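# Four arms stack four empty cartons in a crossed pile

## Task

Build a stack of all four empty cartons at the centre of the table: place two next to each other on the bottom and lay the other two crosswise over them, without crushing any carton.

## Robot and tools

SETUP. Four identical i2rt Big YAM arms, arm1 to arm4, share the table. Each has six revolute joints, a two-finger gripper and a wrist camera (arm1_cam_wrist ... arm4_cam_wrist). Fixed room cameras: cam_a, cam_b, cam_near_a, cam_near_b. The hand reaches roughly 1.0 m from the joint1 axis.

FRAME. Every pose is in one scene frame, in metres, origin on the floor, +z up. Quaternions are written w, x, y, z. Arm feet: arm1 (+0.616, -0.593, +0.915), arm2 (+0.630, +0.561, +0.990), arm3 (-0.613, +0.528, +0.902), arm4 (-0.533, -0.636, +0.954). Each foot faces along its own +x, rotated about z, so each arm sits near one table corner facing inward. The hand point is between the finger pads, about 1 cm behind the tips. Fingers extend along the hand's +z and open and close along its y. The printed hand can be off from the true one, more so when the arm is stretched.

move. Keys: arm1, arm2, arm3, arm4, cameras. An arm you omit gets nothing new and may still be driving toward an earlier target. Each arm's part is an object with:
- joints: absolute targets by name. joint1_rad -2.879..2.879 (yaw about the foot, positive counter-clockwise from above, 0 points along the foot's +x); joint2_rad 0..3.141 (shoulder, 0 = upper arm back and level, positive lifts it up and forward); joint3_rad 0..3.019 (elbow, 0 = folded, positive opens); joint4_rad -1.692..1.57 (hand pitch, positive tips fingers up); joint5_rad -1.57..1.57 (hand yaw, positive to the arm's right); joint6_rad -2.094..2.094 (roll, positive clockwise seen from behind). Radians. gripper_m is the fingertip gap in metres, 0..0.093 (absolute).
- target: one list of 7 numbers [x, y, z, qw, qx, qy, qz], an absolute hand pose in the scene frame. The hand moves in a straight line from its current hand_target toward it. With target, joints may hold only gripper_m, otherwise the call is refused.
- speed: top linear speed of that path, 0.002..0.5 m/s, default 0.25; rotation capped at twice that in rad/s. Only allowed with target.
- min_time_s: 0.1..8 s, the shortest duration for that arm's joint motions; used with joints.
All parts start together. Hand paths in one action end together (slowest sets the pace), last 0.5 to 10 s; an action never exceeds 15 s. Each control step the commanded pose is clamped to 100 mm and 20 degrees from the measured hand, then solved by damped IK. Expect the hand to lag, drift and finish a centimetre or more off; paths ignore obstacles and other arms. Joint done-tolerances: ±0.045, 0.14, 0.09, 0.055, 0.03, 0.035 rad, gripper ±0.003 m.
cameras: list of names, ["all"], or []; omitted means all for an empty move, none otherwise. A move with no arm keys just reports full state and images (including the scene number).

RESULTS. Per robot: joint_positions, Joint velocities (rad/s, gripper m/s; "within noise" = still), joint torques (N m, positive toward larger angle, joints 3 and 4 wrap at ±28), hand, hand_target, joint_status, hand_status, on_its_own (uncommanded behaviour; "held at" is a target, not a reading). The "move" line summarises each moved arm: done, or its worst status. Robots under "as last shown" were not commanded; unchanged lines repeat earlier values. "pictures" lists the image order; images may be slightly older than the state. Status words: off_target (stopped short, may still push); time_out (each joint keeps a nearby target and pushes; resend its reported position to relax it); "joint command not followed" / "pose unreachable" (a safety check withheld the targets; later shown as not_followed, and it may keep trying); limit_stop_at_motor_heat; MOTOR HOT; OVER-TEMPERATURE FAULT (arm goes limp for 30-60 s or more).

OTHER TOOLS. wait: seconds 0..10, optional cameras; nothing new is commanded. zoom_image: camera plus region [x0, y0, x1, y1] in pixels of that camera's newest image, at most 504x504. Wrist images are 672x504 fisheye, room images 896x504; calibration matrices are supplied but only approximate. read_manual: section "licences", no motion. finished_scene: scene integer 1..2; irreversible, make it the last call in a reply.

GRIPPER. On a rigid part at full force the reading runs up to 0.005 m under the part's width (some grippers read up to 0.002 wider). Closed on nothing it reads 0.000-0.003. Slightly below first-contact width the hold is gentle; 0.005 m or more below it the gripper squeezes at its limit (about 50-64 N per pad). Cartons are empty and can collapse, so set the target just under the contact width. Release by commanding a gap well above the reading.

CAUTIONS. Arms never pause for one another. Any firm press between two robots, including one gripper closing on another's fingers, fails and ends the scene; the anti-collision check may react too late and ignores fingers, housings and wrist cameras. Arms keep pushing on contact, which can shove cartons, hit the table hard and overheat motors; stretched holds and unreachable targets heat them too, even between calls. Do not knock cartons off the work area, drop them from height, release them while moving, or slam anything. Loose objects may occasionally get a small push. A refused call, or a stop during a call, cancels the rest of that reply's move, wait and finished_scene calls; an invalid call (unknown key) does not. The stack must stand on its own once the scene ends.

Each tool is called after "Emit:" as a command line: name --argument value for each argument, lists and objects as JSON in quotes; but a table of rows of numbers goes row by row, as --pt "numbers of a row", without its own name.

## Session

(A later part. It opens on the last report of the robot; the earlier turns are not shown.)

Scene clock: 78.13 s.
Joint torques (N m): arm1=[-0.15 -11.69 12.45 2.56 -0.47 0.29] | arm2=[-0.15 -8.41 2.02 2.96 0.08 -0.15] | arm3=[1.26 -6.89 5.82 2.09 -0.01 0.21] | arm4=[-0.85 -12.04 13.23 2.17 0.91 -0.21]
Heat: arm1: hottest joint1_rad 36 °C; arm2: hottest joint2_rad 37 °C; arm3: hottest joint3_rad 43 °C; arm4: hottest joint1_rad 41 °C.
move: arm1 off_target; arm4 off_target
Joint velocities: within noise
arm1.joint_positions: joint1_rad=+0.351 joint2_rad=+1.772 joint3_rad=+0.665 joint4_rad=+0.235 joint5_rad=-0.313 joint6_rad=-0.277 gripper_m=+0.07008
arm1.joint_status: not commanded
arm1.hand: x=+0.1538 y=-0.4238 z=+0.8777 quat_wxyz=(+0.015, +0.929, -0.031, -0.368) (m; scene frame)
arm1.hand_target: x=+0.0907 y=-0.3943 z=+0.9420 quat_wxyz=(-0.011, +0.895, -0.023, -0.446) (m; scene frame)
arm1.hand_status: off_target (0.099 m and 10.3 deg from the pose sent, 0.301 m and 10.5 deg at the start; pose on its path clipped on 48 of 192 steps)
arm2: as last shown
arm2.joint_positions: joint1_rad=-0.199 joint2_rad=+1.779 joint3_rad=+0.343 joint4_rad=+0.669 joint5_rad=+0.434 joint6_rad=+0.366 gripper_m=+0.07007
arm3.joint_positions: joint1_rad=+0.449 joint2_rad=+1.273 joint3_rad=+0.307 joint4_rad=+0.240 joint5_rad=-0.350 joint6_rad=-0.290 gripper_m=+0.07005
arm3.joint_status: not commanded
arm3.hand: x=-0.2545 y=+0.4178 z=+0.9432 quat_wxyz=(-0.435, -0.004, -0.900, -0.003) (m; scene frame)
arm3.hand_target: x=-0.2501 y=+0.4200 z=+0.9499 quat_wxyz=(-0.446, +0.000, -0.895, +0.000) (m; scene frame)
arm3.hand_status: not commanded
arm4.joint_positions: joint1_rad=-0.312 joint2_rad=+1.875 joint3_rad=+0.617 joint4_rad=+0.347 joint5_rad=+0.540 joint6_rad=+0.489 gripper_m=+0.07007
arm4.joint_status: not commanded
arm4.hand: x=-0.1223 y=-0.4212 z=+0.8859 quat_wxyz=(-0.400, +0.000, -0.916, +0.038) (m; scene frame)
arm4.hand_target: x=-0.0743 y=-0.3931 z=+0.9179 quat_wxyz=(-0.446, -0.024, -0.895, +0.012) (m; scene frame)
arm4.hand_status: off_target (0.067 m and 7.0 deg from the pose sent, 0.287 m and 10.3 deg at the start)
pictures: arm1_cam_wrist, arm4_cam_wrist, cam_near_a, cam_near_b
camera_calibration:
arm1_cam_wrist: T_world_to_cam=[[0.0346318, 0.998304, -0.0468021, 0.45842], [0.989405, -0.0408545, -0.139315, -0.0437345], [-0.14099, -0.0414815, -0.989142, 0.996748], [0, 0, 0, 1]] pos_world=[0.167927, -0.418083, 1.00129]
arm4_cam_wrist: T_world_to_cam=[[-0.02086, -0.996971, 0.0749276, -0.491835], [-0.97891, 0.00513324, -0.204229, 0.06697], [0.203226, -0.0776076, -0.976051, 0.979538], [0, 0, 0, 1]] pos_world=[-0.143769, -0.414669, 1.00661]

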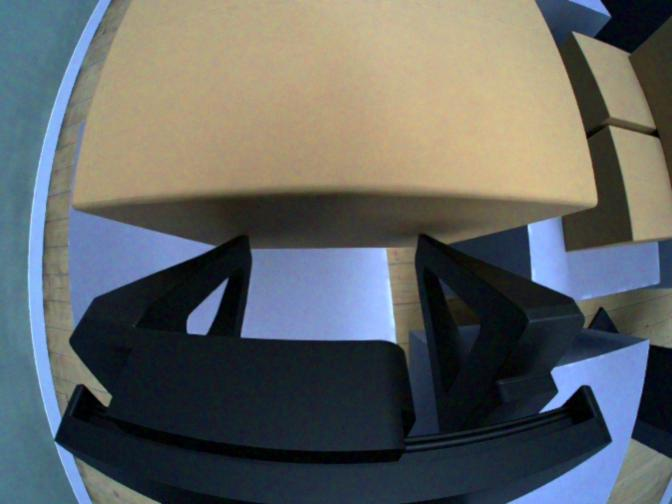

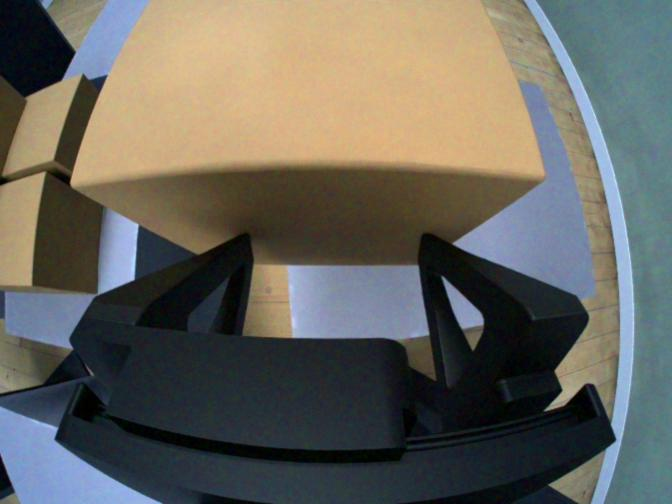

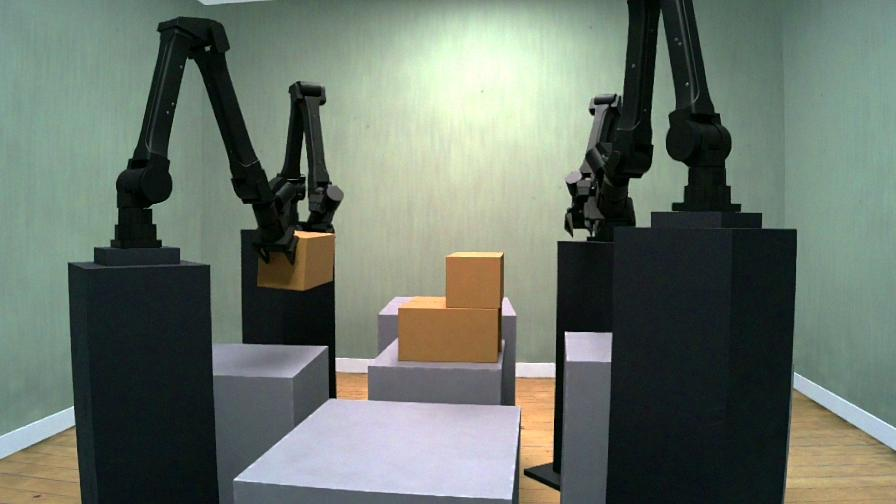

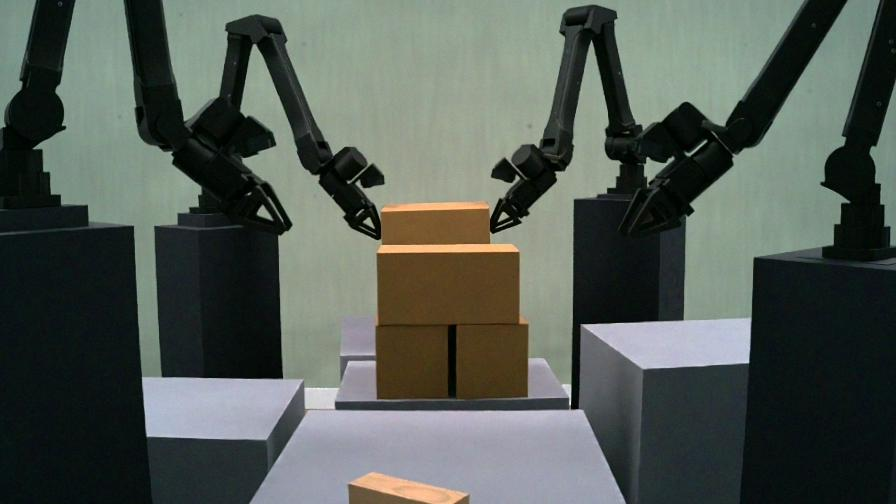

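Emit:
move --arm1 '{"target":[0.084,-0.20,0.950,-0.0117,0.8946,-0.0234,-0.4460],"speed":0.05}' --arm4 '{"target":[-0.075,-0.205,0.925,0.4460,0.0234,0.8946,-0.0117],"speed":0.05}' --cameras '["arm1_cam_wrist","arm4_cam_wrist","cam_near_a","cam_near_b"]'

Scene clock: 83.40 s.
Joint torques (N m): arm1=[3.14 -12.86 13.38 2.26 -1.07 0.34] | arm2=[-0.03 -8.64 2.28 3.12 0.07 -0.13] | arm3=[1.2 -6.77 5.81 2.07 -0.01 0.21] | arm4=[-3.37 -16.38 15.79 1.92 1.59 -0.3]
Heat: arm1: hottest joint3_rad 39 °C; arm2: hottest joint2_rad 37 °C; arm3: hottest joint3_rad 43 °C; arm4: hottest joint1_rad 41 °C.
move: arm1 off_target; arm4 off_target
Joint velocities: within noise
arm1.joint_positions: joint1_rad=-0.004 joint2_rad=+1.914 joint3_rad=+1.029 joint4_rad=-0.048 joint5_rad=-0.536 joint6_rad=-0.517 gripper_m=+0.07008
arm1.joint_status: not commanded
arm1.hand: x=+0.1476 y=-0.2257 z=+0.9035 quat_wxyz=(+0.012, +0.918, -0.054, -0.393) (m; scene frame)
arm1.hand_target: x=+0.0914 y=-0.2070 z=+0.9551 quat_wxyz=(-0.011, +0.894, -0.023, -0.447) (m; scene frame)
arm1.hand_status: off_target (0.083 m and 7.9 deg from the pose sent, 0.245 m and 10.2 deg at the start; pose on its path clipped on 4 of 135 steps)
arm2, arm3: as last shown
arm4.joint_positions: joint1_rad=+0.002 joint2_rad=+2.032 joint3_rad=+1.033 joint4_rad=-0.077 joint5_rad=+0.707 joint6_rad=+0.766 gripper_m=+0.07007
arm4.joint_status: not commanded
arm4.hand: x=-0.1336 y=-0.2329 z=+0.8913 quat_wxyz=(-0.405, +0.018, -0.913, +0.036) (m; scene frame)
arm4.hand_target: x=-0.0798 y=-0.2115 z=+0.9295 quat_wxyz=(-0.447, -0.024, -0.894, +0.013) (m; scene frame)
arm4.hand_status: off_target (0.073 m and 7.6 deg from the pose sent, 0.225 m and 7.1 deg at the start)
pictures: arm1_cam_wrist, arm4_cam_wrist, cam_near_a, cam_near_b
camera_calibration:
arm1_cam_wrist: T_world_to_cam=[[0.077548, 0.995306, -0.0579045, 0.265073], [0.977685, -0.0872919, -0.191084, 0.0120804], [-0.195242, -0.0417942, -0.979864, 1.02907], [0, 0, 0, 1]] pos_world=[0.16855, -0.219766, 1.026]
arm4_cam_wrist: T_world_to_cam=[[0.0138492, -0.99611, 0.0870265, -0.3107], [-0.976238, -0.032294, -0.214283, 0.0566534], [0.21626, -0.0819909, -0.972887, 0.999559], [0, 0, 0, 1]] pos_world=[-0.156555, -0.225707, 1.01164]

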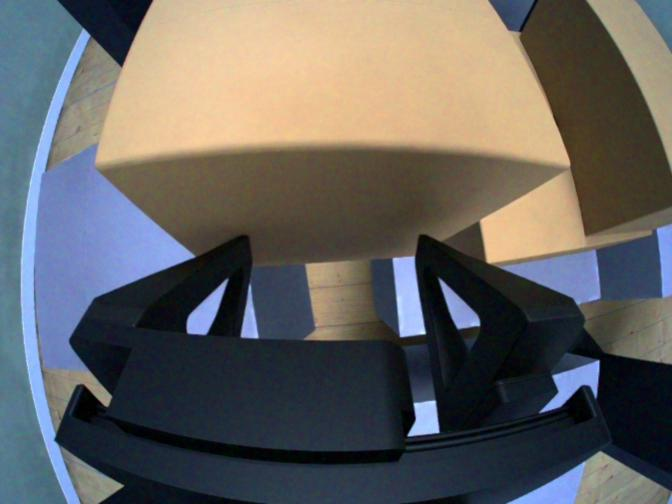

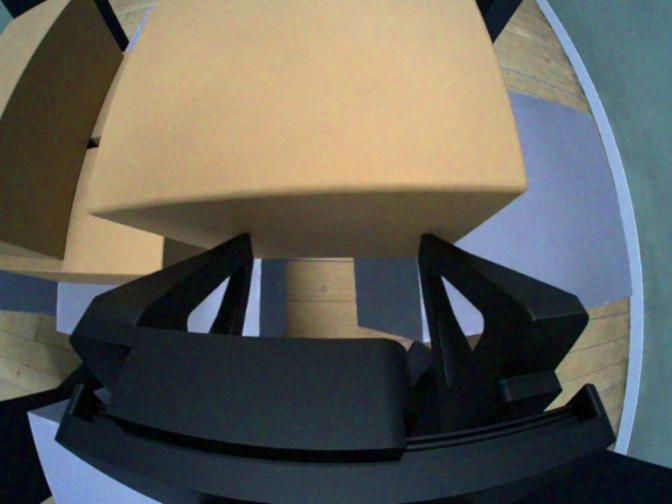

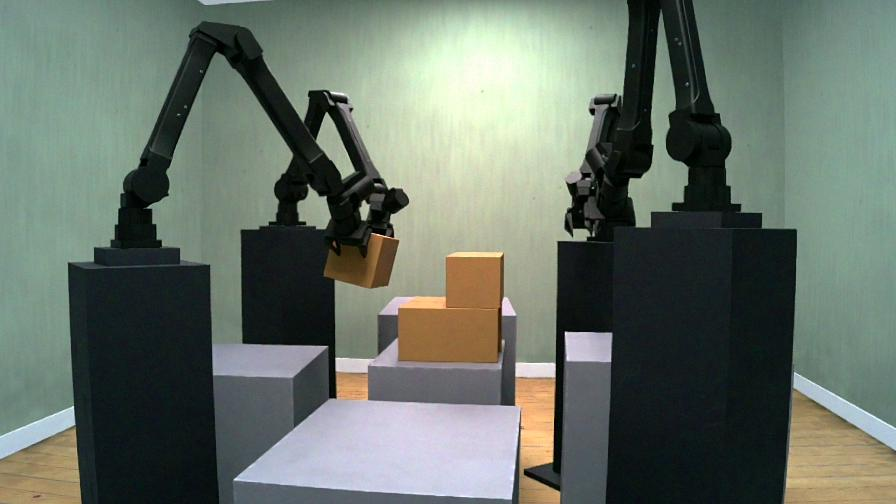

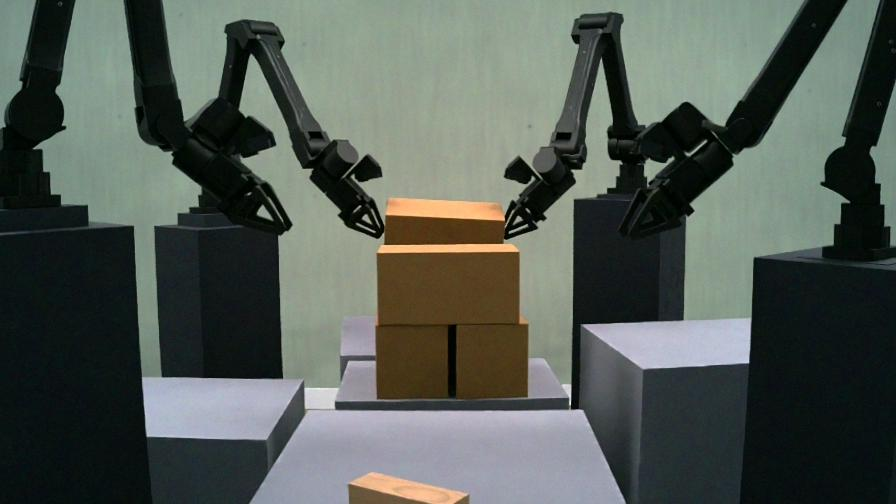

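Emit:
move --arm1 '{"target":[0.088,-0.095,0.945,-0.0117,0.8946,-0.0234,-0.4460],"speed":0.045}' --arm4 '{"target":[-0.077,-0.105,0.927,0.4460,0.0234,0.8946,-0.0117],"speed":0.045}' --cameras '["arm1_cam_wrist","arm4_cam_wrist","cam_near_a","cam_near_b"]'

Emit:
zoom_image --camera "cam_near_a" --region '[340, 180, 540, 360]'

Scene clock: 87.70 s.
Joint torques (N m): arm1=[4.37 -15.33 13.14 1.92 -1.31 0.33] | arm2=[-0.26 -8.29 2.24 3.03 0.11 -0.1] | arm3=[1.2 -6.83 5.78 2.07 -0.02 0.21] | arm4=[-4.13 -18.37 15.92 1.57 1.59 -0.3]
Heat: arm1: hottest joint3_rad 41 °C; arm2: hottest joint2_rad 37 °C; arm3: hottest joint3_rad 42 °C; arm4: hottest joint1_rad 41 °C.
move: arm1 off_target; arm4 off_target
Joint velocities: within noise
arm1.joint_positions: joint1_rad=-0.142 joint2_rad=+2.077 joint3_rad=+1.317 joint4_rad=-0.215 joint5_rad=-0.615 joint6_rad=-0.625 gripper_m=+0.07008
arm1.joint_status: not commanded
arm1.hand: x=+0.1497 y=-0.1109 z=+0.9010 quat_wxyz=(+0.006, +0.913, -0.061, -0.402) (m; scene frame)
arm1.hand_target: x=+0.0937 y=-0.1023 z=+0.9486 quat_wxyz=(-0.011, +0.894, -0.023, -0.447) (m; scene frame)
arm1.hand_status: off_target (0.077 m and 7.2 deg from the pose sent, 0.150 m and 8.0 deg at the start)
arm2, arm3: as last shown
arm4.joint_positions: joint1_rad=+0.109 joint2_rad=+2.171 joint3_rad=+1.359 joint4_rad=-0.305 joint5_rad=+0.762 joint6_rad=+0.875 gripper_m=+0.07007
arm4.joint_status: not commanded
arm4.hand: x=-0.1337 y=-0.1187 z=+0.9027 quat_wxyz=(-0.418, +0.018, -0.908, +0.024) (m; scene frame)
arm4.hand_target: x=-0.0805 y=-0.1110 z=+0.9298 quat_wxyz=(-0.447, -0.024, -0.894, +0.012) (m; scene frame)
arm4.hand_status: off_target (0.063 m and 6.1 deg from the pose sent, 0.144 m and 7.6 deg at the start)
pictures: arm1_cam_wrist, arm4_cam_wrist, cam_near_a, cam_near_b
camera_calibration:
arm1_cam_wrist: T_world_to_cam=[[0.0945213, 0.994045, -0.0542285, 0.144467], [0.971934, -0.103932, -0.21105, 0.0365674], [-0.215429, -0.0327578, -0.97597, 1.03243], [0, 0, 0, 1]] pos_world=[0.173219, -0.105986, 1.02317]
arm4_cam_wrist: T_world_to_cam=[[0.0221852, -0.997607, 0.0654877, -0.177497], [-0.969853, -0.0373756, -0.240806, 0.0868287], [0.242677, -0.0581711, -0.968361, 1.02239], [0, 0, 0, 1]] pos_world=[-0.159963, -0.114353, 1.02258]

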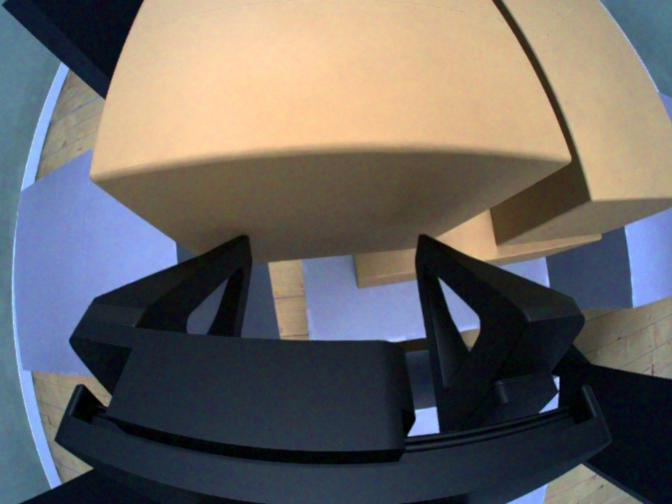

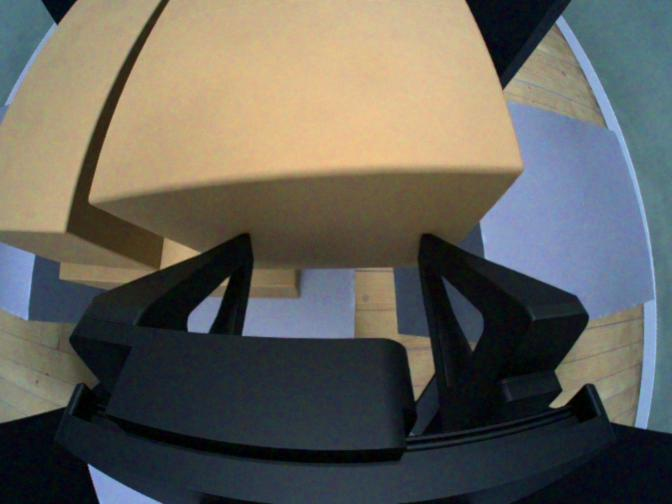

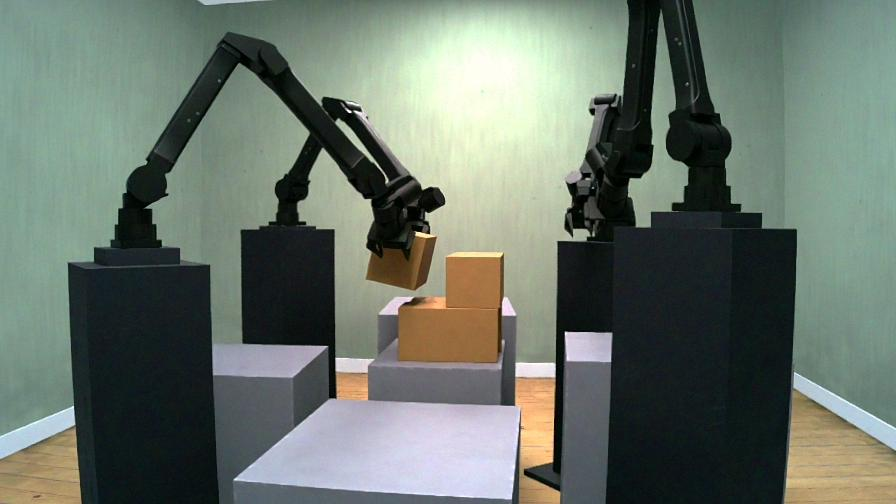

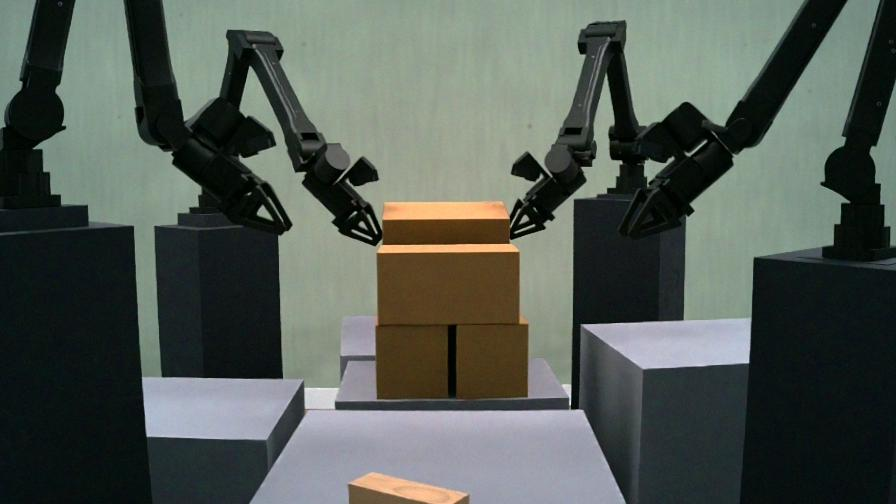

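Scaled by 2.520 from the camera's 896x504 image, which has a finer 1280x720 frame.

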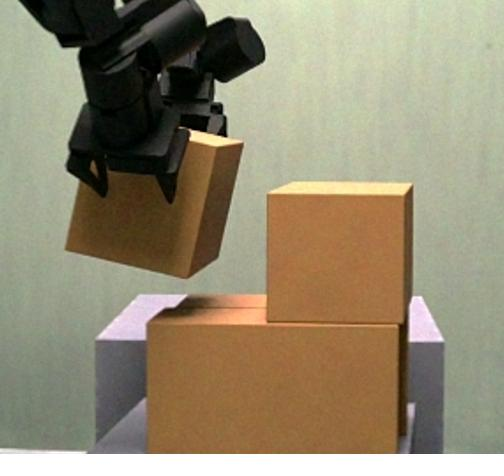

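Emit:
move --arm1 '{"target":[0.092,-0.053,0.940,-0.0117,0.8946,-0.0234,-0.4460],"speed":0.045}' --arm4 '{"target":[-0.079,-0.063,0.922,0.4460,0.0234,0.8946,-0.0117],"speed":0.045}' --cameras '["arm1_cam_wrist","arm4_cam_wrist","cam_near_a","cam_near_b"]'

Emit:
zoom_image --camera "cam_near_a" --region '[340, 180, 540, 360]'

Scene clock: 91.97 s.
Joint torques (N m): arm1=[4.31 -15.97 12.93 1.72 -1.29 0.29] | arm2=[0.03 -8.06 2.04 2.73 0.11 -0.12] | arm3=[1.2 -6.71 5.79 2.07 -0.01 0.21] | arm4=[-4.01 -18.9 15.91 1.32 1.52 -0.34]
Heat: arm1: hottest joint3_rad 42 °C; arm2: hottest joint2_rad 37 °C; arm3: hottest joint3_rad 42 °C; arm4: hottest joint3_rad 42 °C.
move: arm1 off_target; arm4 off_target
Joint velocities: within noise
arm1.joint_positions: joint1_rad=-0.186 joint2_rad=+2.152 joint3_rad=+1.451 joint4_rad=-0.286 joint5_rad=-0.644 joint6_rad=-0.664 gripper_m=+0.07008
arm1.joint_status: not commanded
arm1.hand: x=+0.1502 y=-0.0654 z=+0.8996 quat_wxyz=(+0.004, +0.911, -0.060, -0.408) (m; scene frame)
arm1.hand_target: x=+0.0968 y=-0.0597 z=+0.9427 quat_wxyz=(-0.011, +0.894, -0.023, -0.446) (m; scene frame)
arm1.hand_status: off_target (0.072 m and 6.6 deg from the pose sent, 0.091 m and 7.2 deg at the start)
arm2, arm3: as last shown
arm4.joint_positions: joint1_rad=+0.144 joint2_rad=+2.251 joint3_rad=+1.515 joint4_rad=-0.398 joint5_rad=+0.780 joint6_rad=+0.915 gripper_m=+0.07007
arm4.joint_status: not commanded
arm4.hand: x=-0.1342 y=-0.0720 z=+0.9020 quat_wxyz=(-0.422, +0.017, -0.906, +0.020) (m; scene frame)
arm4.hand_target: x=-0.0821 y=-0.0687 z=+0.9241 quat_wxyz=(-0.447, -0.023, -0.894, +0.012) (m; scene frame)
arm4.hand_status: off_target (0.059 m and 5.6 deg from the pose sent, 0.080 m and 6.1 deg at the start)
pictures: arm1_cam_wrist, arm4_cam_wrist, cam_near_a, cam_near_b
camera_calibration:
arm1_cam_wrist: T_world_to_cam=[[0.0954468, 0.994174, -0.0500768, 0.0952683], [0.96923, -0.104283, -0.222977, 0.0516873], [-0.2269, -0.0272536, -0.973537, 1.03258], [0, 0, 0, 1]] pos_world=[0.175103, -0.0611816, 1.02155]
arm4_cam_wrist: T_world_to_cam=[[0.0222937, -0.998137, 0.0567961, -0.123129], [-0.967608, -0.0358318, -0.249903, 0.0966404], [0.251473, -0.049385, -0.966604, 1.02474], [0, 0, 0, 1]] pos_world=[-0.161438, -0.0688303, 1.02166]

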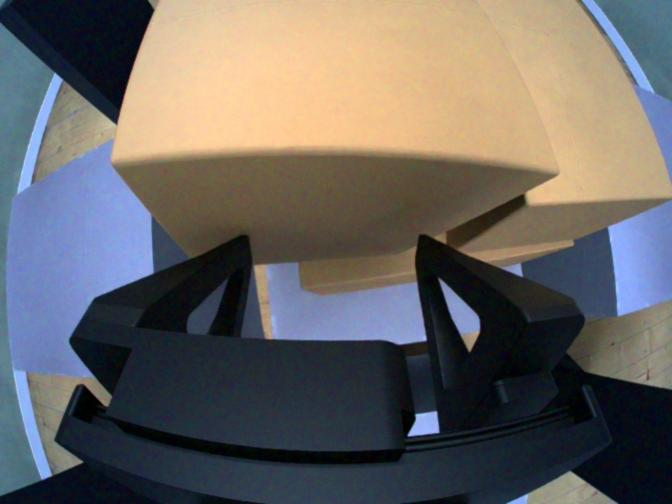

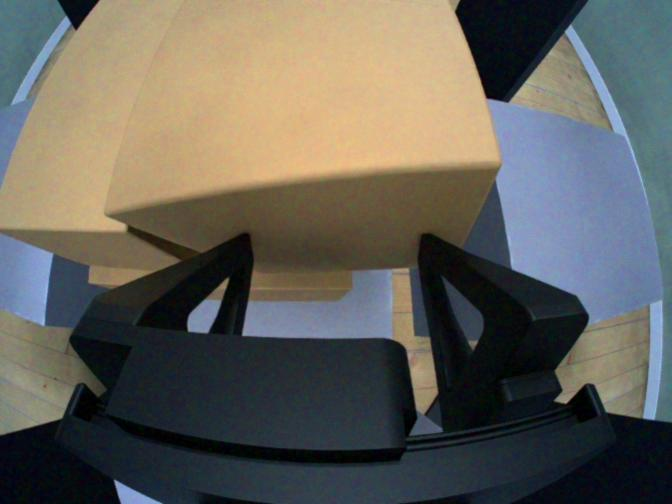

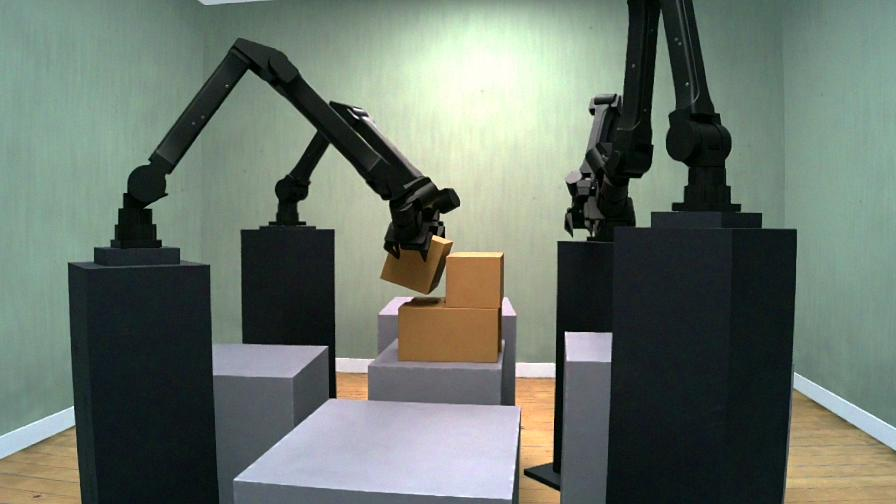

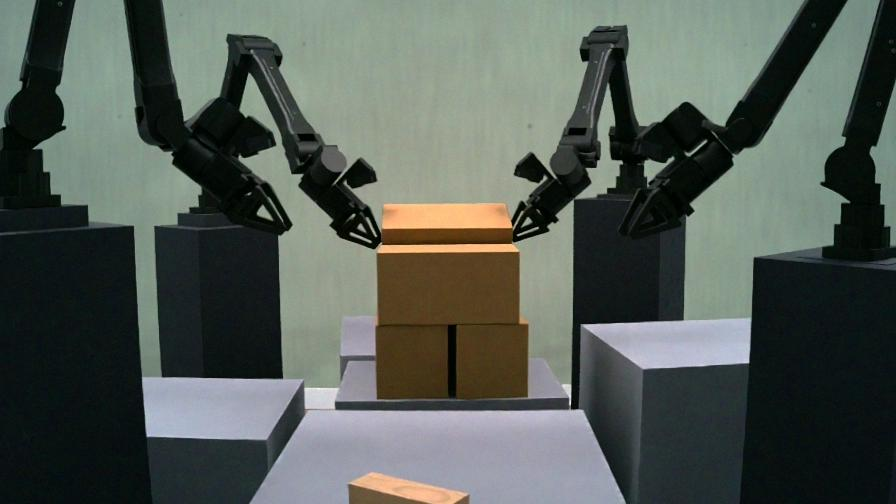

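Scaled by 2.520 from the camera's 896x504 image, which has a finer 1280x720 frame.

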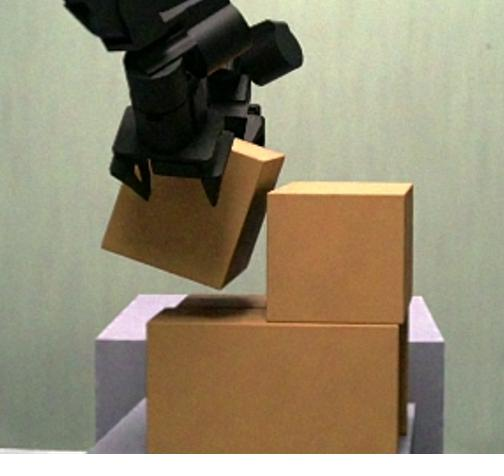

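Emit:
move --arm1 '{"target":[0.096,-0.053,0.906,-0.0117,0.8946,-0.0234,-0.4460],"speed":0.035}' --arm4 '{"target":[-0.082,-0.062,0.888,0.4460,0.0234,0.8946,-0.0117],"speed":0.035}' --cameras '["cam_near_a"]'

Emit:
zoom_image --camera "cam_near_a" --region '[340, 180, 540, 360]'

Scene clock: 95.60 s.
Joint torques (N m): arm1=[3.96 -16.44 11.64 2.84 -1.03 0.27] | arm2=[0.38 -7.71 2.19 2.81 0.09 -0.09] | arm3=[1.14 -6.83 5.82 2.07 -0.01 0.21] | arm4=[-3.96 -19.6 14.84 1.91 1.27 -0.29]
Heat: arm1: hottest joint3_rad 43 °C; arm2: hottest joint2_rad 37 °C; arm3: hottest joint3_rad 42 °C; arm4: hottest joint3_rad 44 °C.
move: arm1 off_target; arm4 off_target
Joint velocities: within noise
arm1.joint_positions: joint1_rad=-0.186 joint2_rad=+2.203 joint3_rad=+1.451 joint4_rad=-0.256 joint5_rad=-0.656 joint6_rad=-0.667 gripper_m=+0.07008
arm1.joint_status: not commanded
arm1.hand: x=+0.1507 y=-0.0692 z=+0.8703 quat_wxyz=(+0.015, +0.912, -0.061, -0.406) (m; scene frame)
arm1.hand_target: x=+0.1002 y=-0.0593 z=+0.9093 quat_wxyz=(-0.010, +0.894, -0.023, -0.447) (m; scene frame)
arm1.hand_status: off_target (0.067 m and 7.3 deg from the pose sent, 0.056 m and 6.6 deg at the start)
arm2, arm3: as last shown
arm4.joint_positions: joint1_rad=+0.145 joint2_rad=+2.307 joint3_rad=+1.528 joint4_rad=-0.366 joint5_rad=+0.791 joint6_rad=+0.923 gripper_m=+0.07007
arm4.joint_status: not commanded
arm4.hand: x=-0.1336 y=-0.0725 z=+0.8732 quat_wxyz=(-0.424, +0.015, -0.905, +0.026) (m; scene frame)
arm4.hand_target: x=-0.0849 y=-0.0671 z=+0.8902 quat_wxyz=(-0.446, -0.023, -0.894, +0.012) (m; scene frame)
arm4.hand_status: off_target (0.055 m and 5.5 deg from the pose sent, 0.055 m and 5.6 deg at the start)
pictures: cam_near_a

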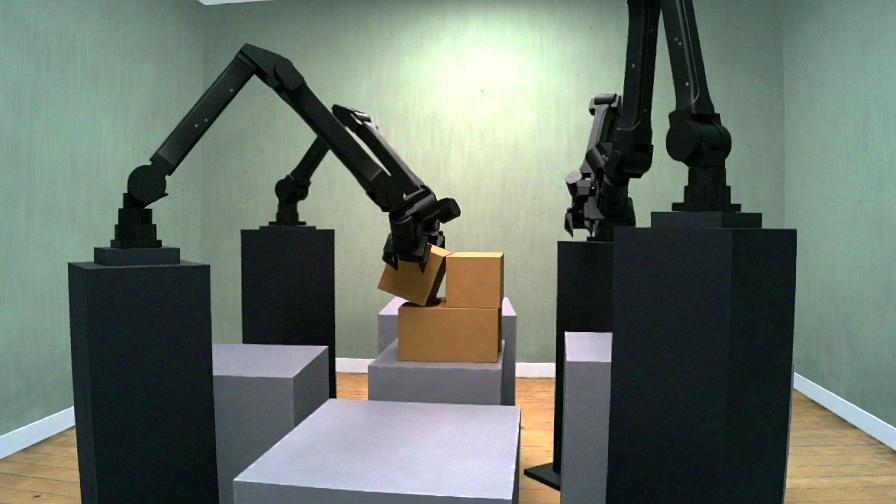

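Scaled by 2.520 from the camera's 896x504 image, which has a finer 1280x720 frame.

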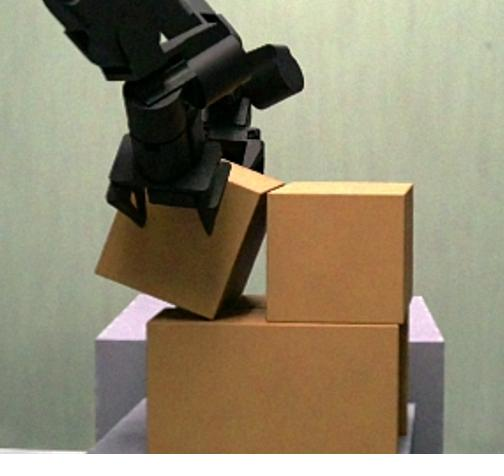

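Emit:
move --arm1 '{"target":[0.098,-0.055,0.928,-0.1668,0.8792,0.0544,-0.4434],"speed":0.06}' --arm4 '{"target":[-0.083,-0.063,0.908,0.4352,0.1005,0.8832,0.1438],"speed":0.06}' --cameras '["cam_near_a","arm1_cam_wrist","arm4_cam_wrist","cam_near_b"]'

Emit:
zoom_image --camera "cam_near_a" --region '[340, 180, 540, 360]'

Scene clock: 101.13 s.
Joint torques (N m): arm1=[5.83 -20.13 6.67 2.95 -0.71 0.23] | arm2=[-0.21 -7.82 2.26 2.99 0.1 -0.11] | arm3=[1.26 -6.83 5.81 2.09 -0.01 0.2] | arm4=[-5.42 -22.48 7.95 2.24 0.91 -0.3]
Heat: arm1: hottest joint3_rad 44 °C; arm2: hottest joint2_rad 37 °C; arm3: hottest joint3_rad 41 °C; arm4: hottest joint3_rad 44 °C.
move: arm1 off_target; arm4 off_target
Joint velocities: within noise
arm1.joint_positions: joint1_rad=-0.176 joint2_rad=+2.183 joint3_rad=+1.377 joint4_rad=+0.016 joint5_rad=-0.495 joint6_rad=-0.809 gripper_m=+0.07008
arm1.joint_status: not commanded
arm1.hand: x=+0.1504 y=-0.0381 z=+0.8791 quat_wxyz=(-0.147, +0.901, +0.013, -0.407) (m; scene frame)
arm1.hand_target: x=+0.1006 y=-0.0576 z=+0.9276 quat_wxyz=(-0.165, +0.879, +0.054, -0.444) (m; scene frame)
arm1.hand_status: off_target (0.074 m and 7.2 deg from the pose sent, 0.080 m and 25.3 deg at the start)
arm2, arm3: as last shown
arm4.joint_positions: joint1_rad=+0.141 joint2_rad=+2.258 joint3_rad=+1.435 joint4_rad=-0.045 joint5_rad=+0.647 joint6_rad=+1.025 gripper_m=+0.07007
arm4.joint_status: not commanded
arm4.hand: x=-0.1344 y=-0.0368 z=+0.8930 quat_wxyz=(-0.418, -0.062, -0.894, -0.147) (m; scene frame)
arm4.hand_target: x=-0.0855 y=-0.0645 z=+0.9079 quat_wxyz=(-0.436, -0.100, -0.883, -0.143) (m; scene frame)
arm4.hand_status: off_target (0.060 m and 5.0 deg from the pose sent, 0.062 m and 23.7 deg at the start)
pictures: arm1_cam_wrist, arm4_cam_wrist, cam_near_a, cam_near_b
camera_calibration:
arm1_cam_wrist: T_world_to_cam=[[0.0847427, 0.955804, 0.281527, -0.224288], [0.972307, -0.0175627, -0.233048, 0.0613873], [-0.217804, 0.29348, -0.930823, 0.986659], [0, 0, 0, 1]] pos_world=[0.174218, -0.0741105, 0.995854]
arm4_cam_wrist: T_world_to_cam=[[0.021728, -0.950604, -0.309646, 0.241484], [-0.967544, 0.0580014, -0.245956, 0.0953354], [0.251766, 0.30494, -0.918491, 0.987952], [0, 0, 0, 1]] pos_world=[-0.161739, -0.0772405, 1.00565]

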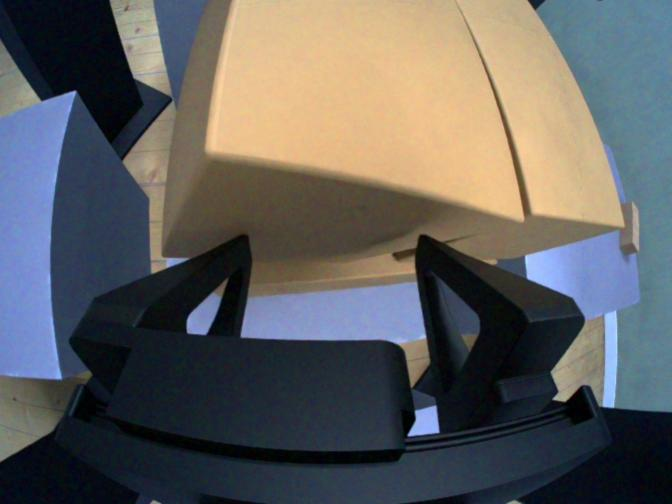

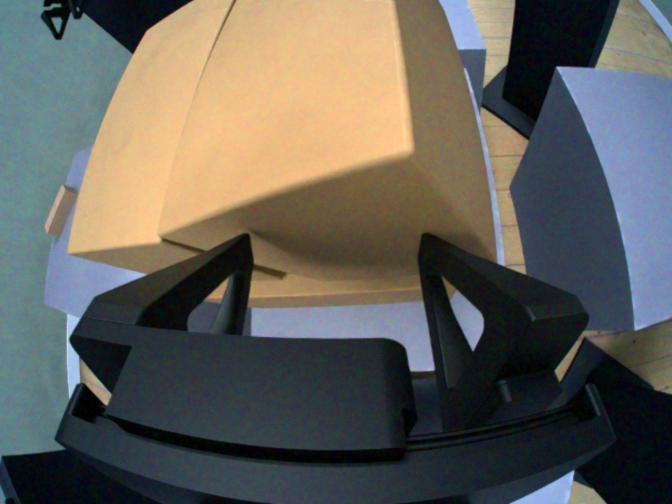

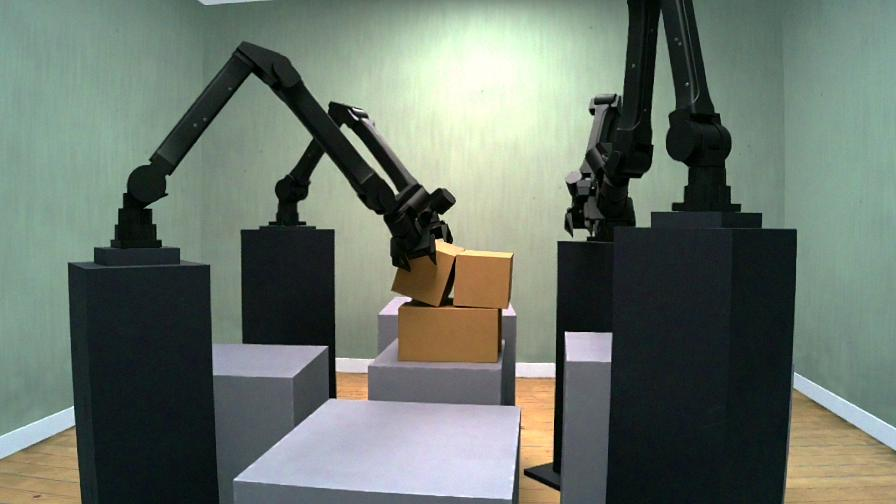

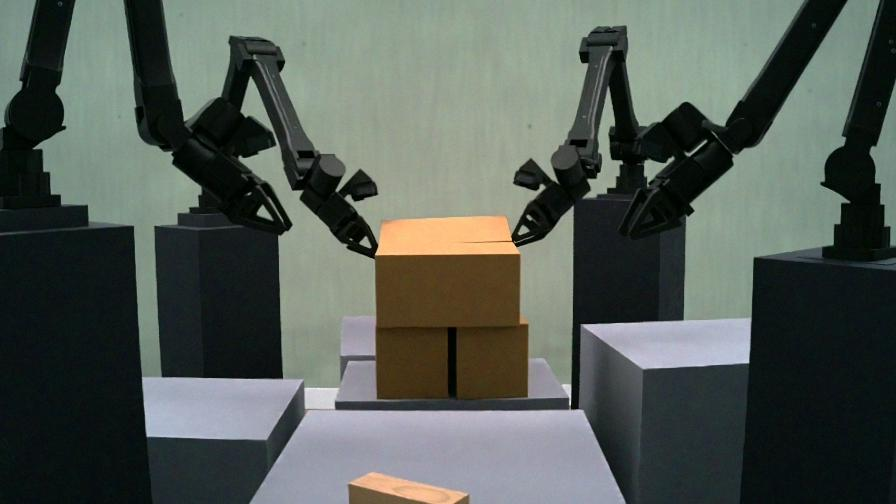

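Scaled by 2.520 from the camera's 896x504 image, which has a finer 1280x720 frame.

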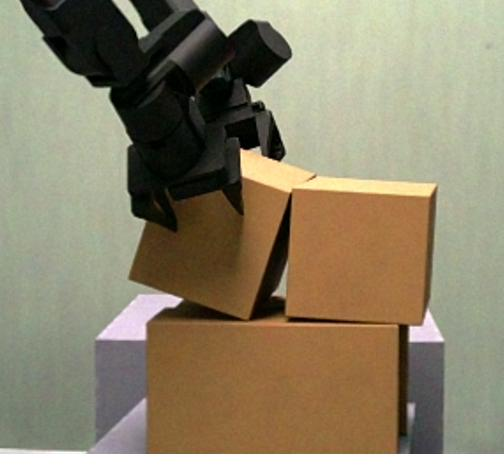

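Emit:
move --arm1 '{"target":[0.100,-0.047,0.885,-0.1668,0.8792,0.0544,-0.4434],"speed":0.035}' --arm4 '{"target":[-0.085,-0.052,0.862,0.4352,0.1005,0.8832,0.1438],"speed":0.035}' --cameras '["cam_near_a","arm1_cam_wrist","arm4_cam_wrist","cam_near_b"]'

Emit:
zoom_image --camera "cam_near_a" --region '[340, 180, 540, 360]'

Scene clock: 104.43 s.
Joint torques (N m): arm1=[5.01 -16.09 8.17 2.96 -0.9 0.28] | arm2=[-0.21 -8.41 2.03 2.84 0.13 -0.09] | arm3=[1.26 -6.77 5.79 2.07 -0.01 0.21] | arm4=[-4.6 -19.08 11.08 2.17 1.07 -0.33]
Heat: arm1: hottest joint3_rad 44 °C; arm2: hottest joint2_rad 37 °C; arm3: hottest joint3_rad 41 °C; arm4: hottest joint3_rad 44 °C.
move: arm1 off_target; arm4 off_target
Joint velocities: within noise
arm1.joint_positions: joint1_rad=-0.176 joint2_rad=+2.211 joint3_rad=+1.369 joint4_rad=+0.080 joint5_rad=-0.495 joint6_rad=-0.822 gripper_m=+0.07008
arm1.joint_status: not commanded
arm1.hand: x=+0.1492 y=-0.0365 z=+0.8664 quat_wxyz=(-0.160, +0.896, +0.023, -0.413) (m; scene frame)
arm1.hand_target: x=+0.1026 y=-0.0502 z=+0.8861 quat_wxyz=(-0.166, +0.879, +0.055, -0.444) (m; scene frame)
arm1.hand_status: off_target (0.054 m and 5.4 deg from the pose sent, 0.052 m and 7.1 deg at the start)
arm2, arm3: as last shown
arm4.joint_positions: joint1_rad=+0.141 joint2_rad=+2.314 joint3_rad=+1.435 joint4_rad=+0.008 joint5_rad=+0.649 joint6_rad=+1.040 gripper_m=+0.07007
arm4.joint_status: not commanded
arm4.hand: x=-0.1355 y=-0.0398 z=+0.8615 quat_wxyz=(-0.417, -0.069, -0.894, -0.148) (m; scene frame)
arm4.hand_target: x=-0.0878 y=-0.0555 z=+0.8631 quat_wxyz=(-0.435, -0.100, -0.883, -0.143) (m; scene frame)
arm4.hand_status: off_target (0.052 m and 4.4 deg from the pose sent, 0.060 m and 5.0 deg at the start)
pictures: arm1_cam_wrist, arm4_cam_wrist, cam_near_a, cam_near_b
camera_calibration:
arm1_cam_wrist: T_world_to_cam=[[0.0799801, 0.946619, 0.312276, -0.248437], [0.969524, -0.00109527, -0.244994, 0.0709411], [-0.231574, 0.322354, -0.917857, 0.966035], [0, 0, 0, 1]] pos_world=[0.1748, -0.0761522, 0.981643]
arm4_cam_wrist: T_world_to_cam=[[0.0107135, -0.948383, -0.316945, 0.233786], [-0.96772, 0.0699828, -0.242118, 0.0838569], [0.251801, 0.309308, -0.917019, 0.959126], [0, 0, 0, 1]] pos_world=[-0.162864, -0.0808151, 0.973938]

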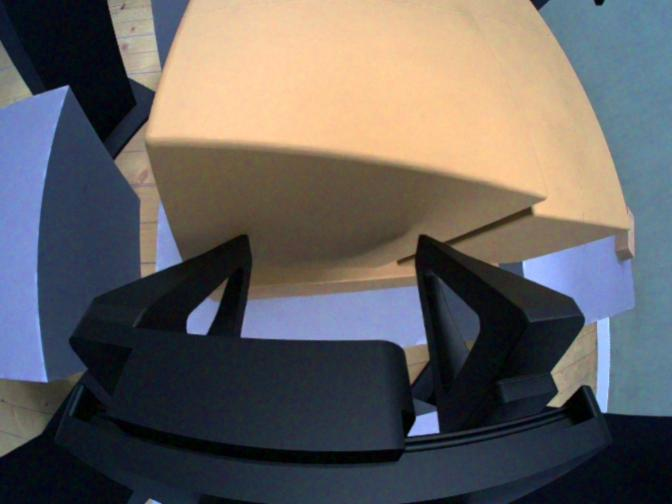

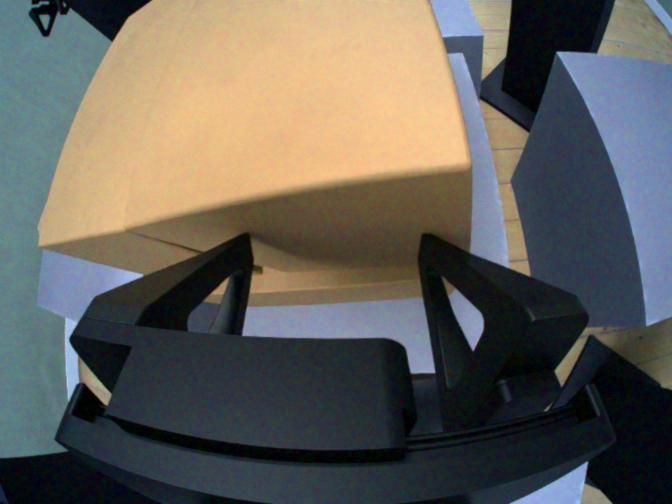

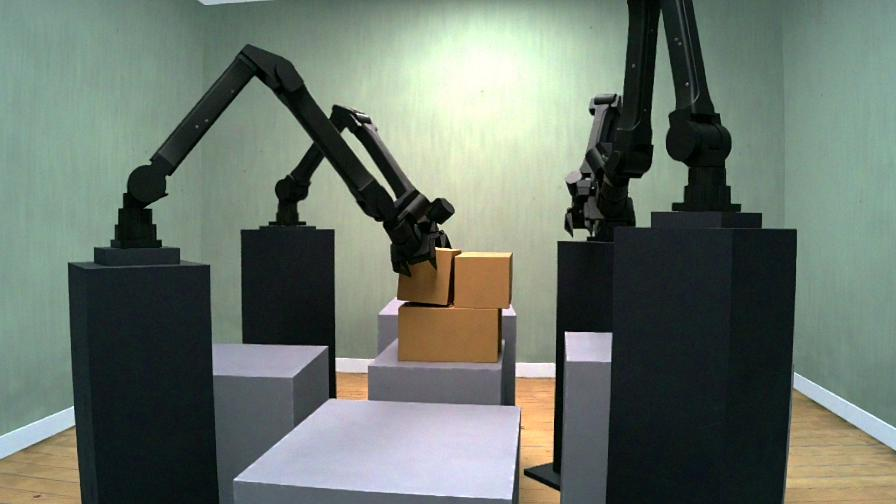

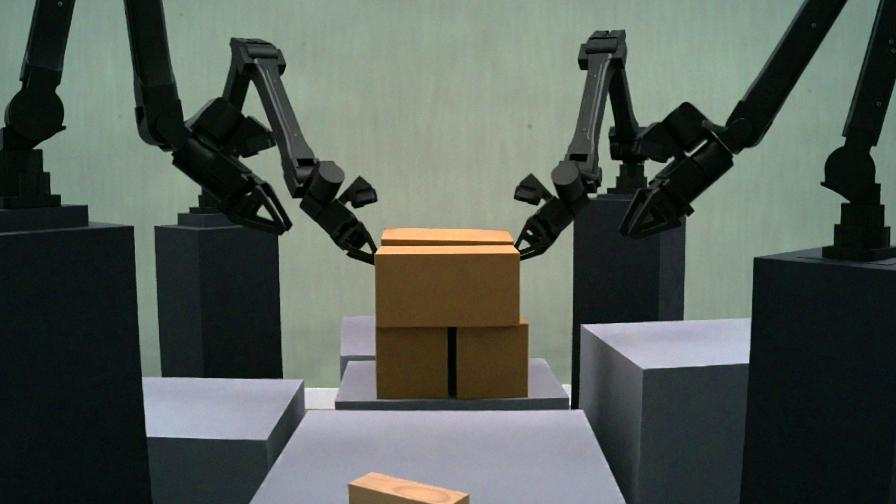

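Scaled by 2.520 from the camera's 896x504 image, which has a finer 1280x720 frame.

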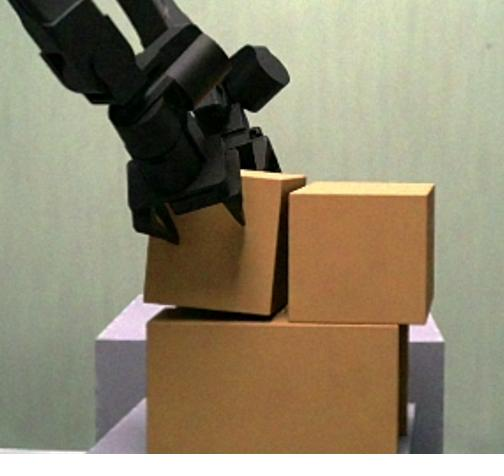

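Beautiful. Lower a bit more, then release.

Emit:
move --arm1 '{"target":[0.102,-0.047,0.862,-0.1668,0.8792,0.0544,-0.4434],"speed":0.035}' --arm4 '{"target":[-0.087,-0.052,0.842,0.4352,0.1005,0.8832,0.1438],"speed":0.035}' --cameras '["cam_near_a","cam_near_b"]'

Emit:
zoom_image --camera "cam_near_a" --region '[340, 180, 540, 360]'

Scene clock: 106.10 s.
Joint torques (N m): arm1=[4.78 -15.44 8.05 3.06 -0.82 0.26] | arm2=[0.21 -8.35 2.29 2.73 0.07 -0.16] | arm3=[1.2 -6.77 5.78 2.06 -0.02 0.22] | arm4=[-4.37 -18.08 11.33 2.15 0.88 -0.33]
Heat: arm1: hottest joint3_rad 44 °C; arm2: hottest joint2_rad 37 °C; arm3: hottest joint3_rad 41 °C; arm4: hottest joint3_rad 44 °C.
move: arm1 off_target; arm4 off_target
Joint velocities: within noise
arm1.joint_positions: joint1_rad=-0.176 joint2_rad=+2.244 joint3_rad=+1.369 joint4_rad=+0.119 joint5_rad=-0.499 joint6_rad=-0.822 gripper_m=+0.07008
arm1.joint_status: not commanded
arm1.hand: x=+0.1488 y=-0.0370 z=+0.8504 quat_wxyz=(-0.162, +0.895, +0.024, -0.416) (m; scene frame)
arm1.hand_target: x=+0.1045 y=-0.0501 z=+0.8631 quat_wxyz=(-0.166, +0.879, +0.054, -0.443) (m; scene frame)
arm1.hand_status: off_target (0.049 m and 5.0 deg from the pose sent, 0.049 m and 5.4 deg at the start)
arm2.joint_positions: joint1_rad=-0.199 joint2_rad=+1.779 joint3_rad=+0.343 joint4_rad=+0.669 joint5_rad=+0.434 joint6_rad=+0.366 gripper_m=+0.07007
arm2.joint_status: not commanded
arm2.hand: x=+0.2642 y=+0.4190 z=+0.9409 quat_wxyz=(+0.006, -0.901, -0.003, +0.434) (m; scene frame)
arm2.hand_target: x=+0.2601 y=+0.4201 z=+0.9498 quat_wxyz=(+0.000, -0.895, +0.000, +0.446) (m; scene frame)
arm2.hand_status: not commanded
arm3: as last shown
arm4.joint_positions: joint1_rad=+0.141 joint2_rad=+2.337 joint3_rad=+1.435 joint4_rad=+0.039 joint5_rad=+0.656 joint6_rad=+1.040 gripper_m=+0.07007
arm4.joint_status: not commanded
arm4.hand: x=-0.1349 y=-0.0408 z=+0.8508 quat_wxyz=(-0.421, -0.071, -0.892, -0.150) (m; scene frame)
arm4.hand_target: x=-0.0899 y=-0.0557 z=+0.8434 quat_wxyz=(-0.435, -0.100, -0.883, -0.143) (m; scene frame)
arm4.hand_status: off_target (0.050 m and 4.0 deg from the pose sent, 0.054 m and 4.4 deg at the start)
pictures: cam_near_a, cam_near_b

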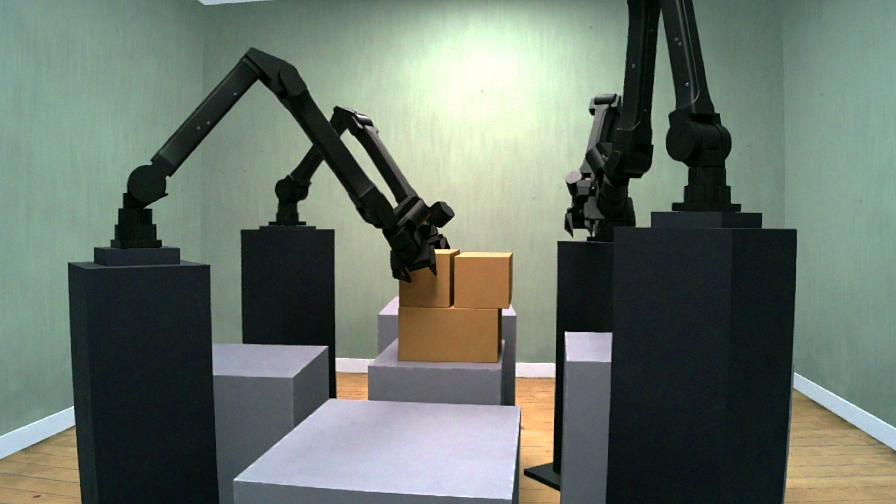

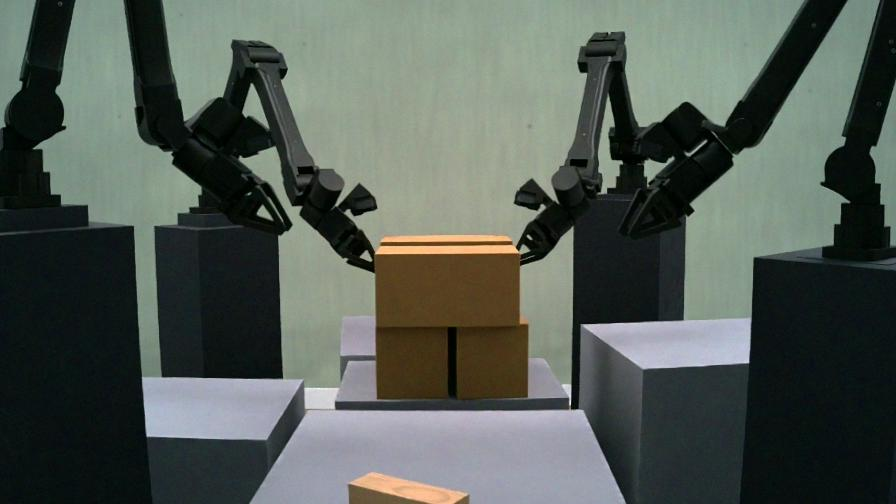

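Scaled by 2.520 from the camera's 896x504 image, which has a finer 1280x720 frame.

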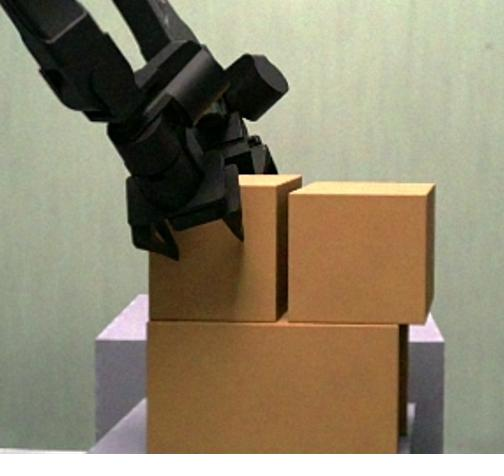

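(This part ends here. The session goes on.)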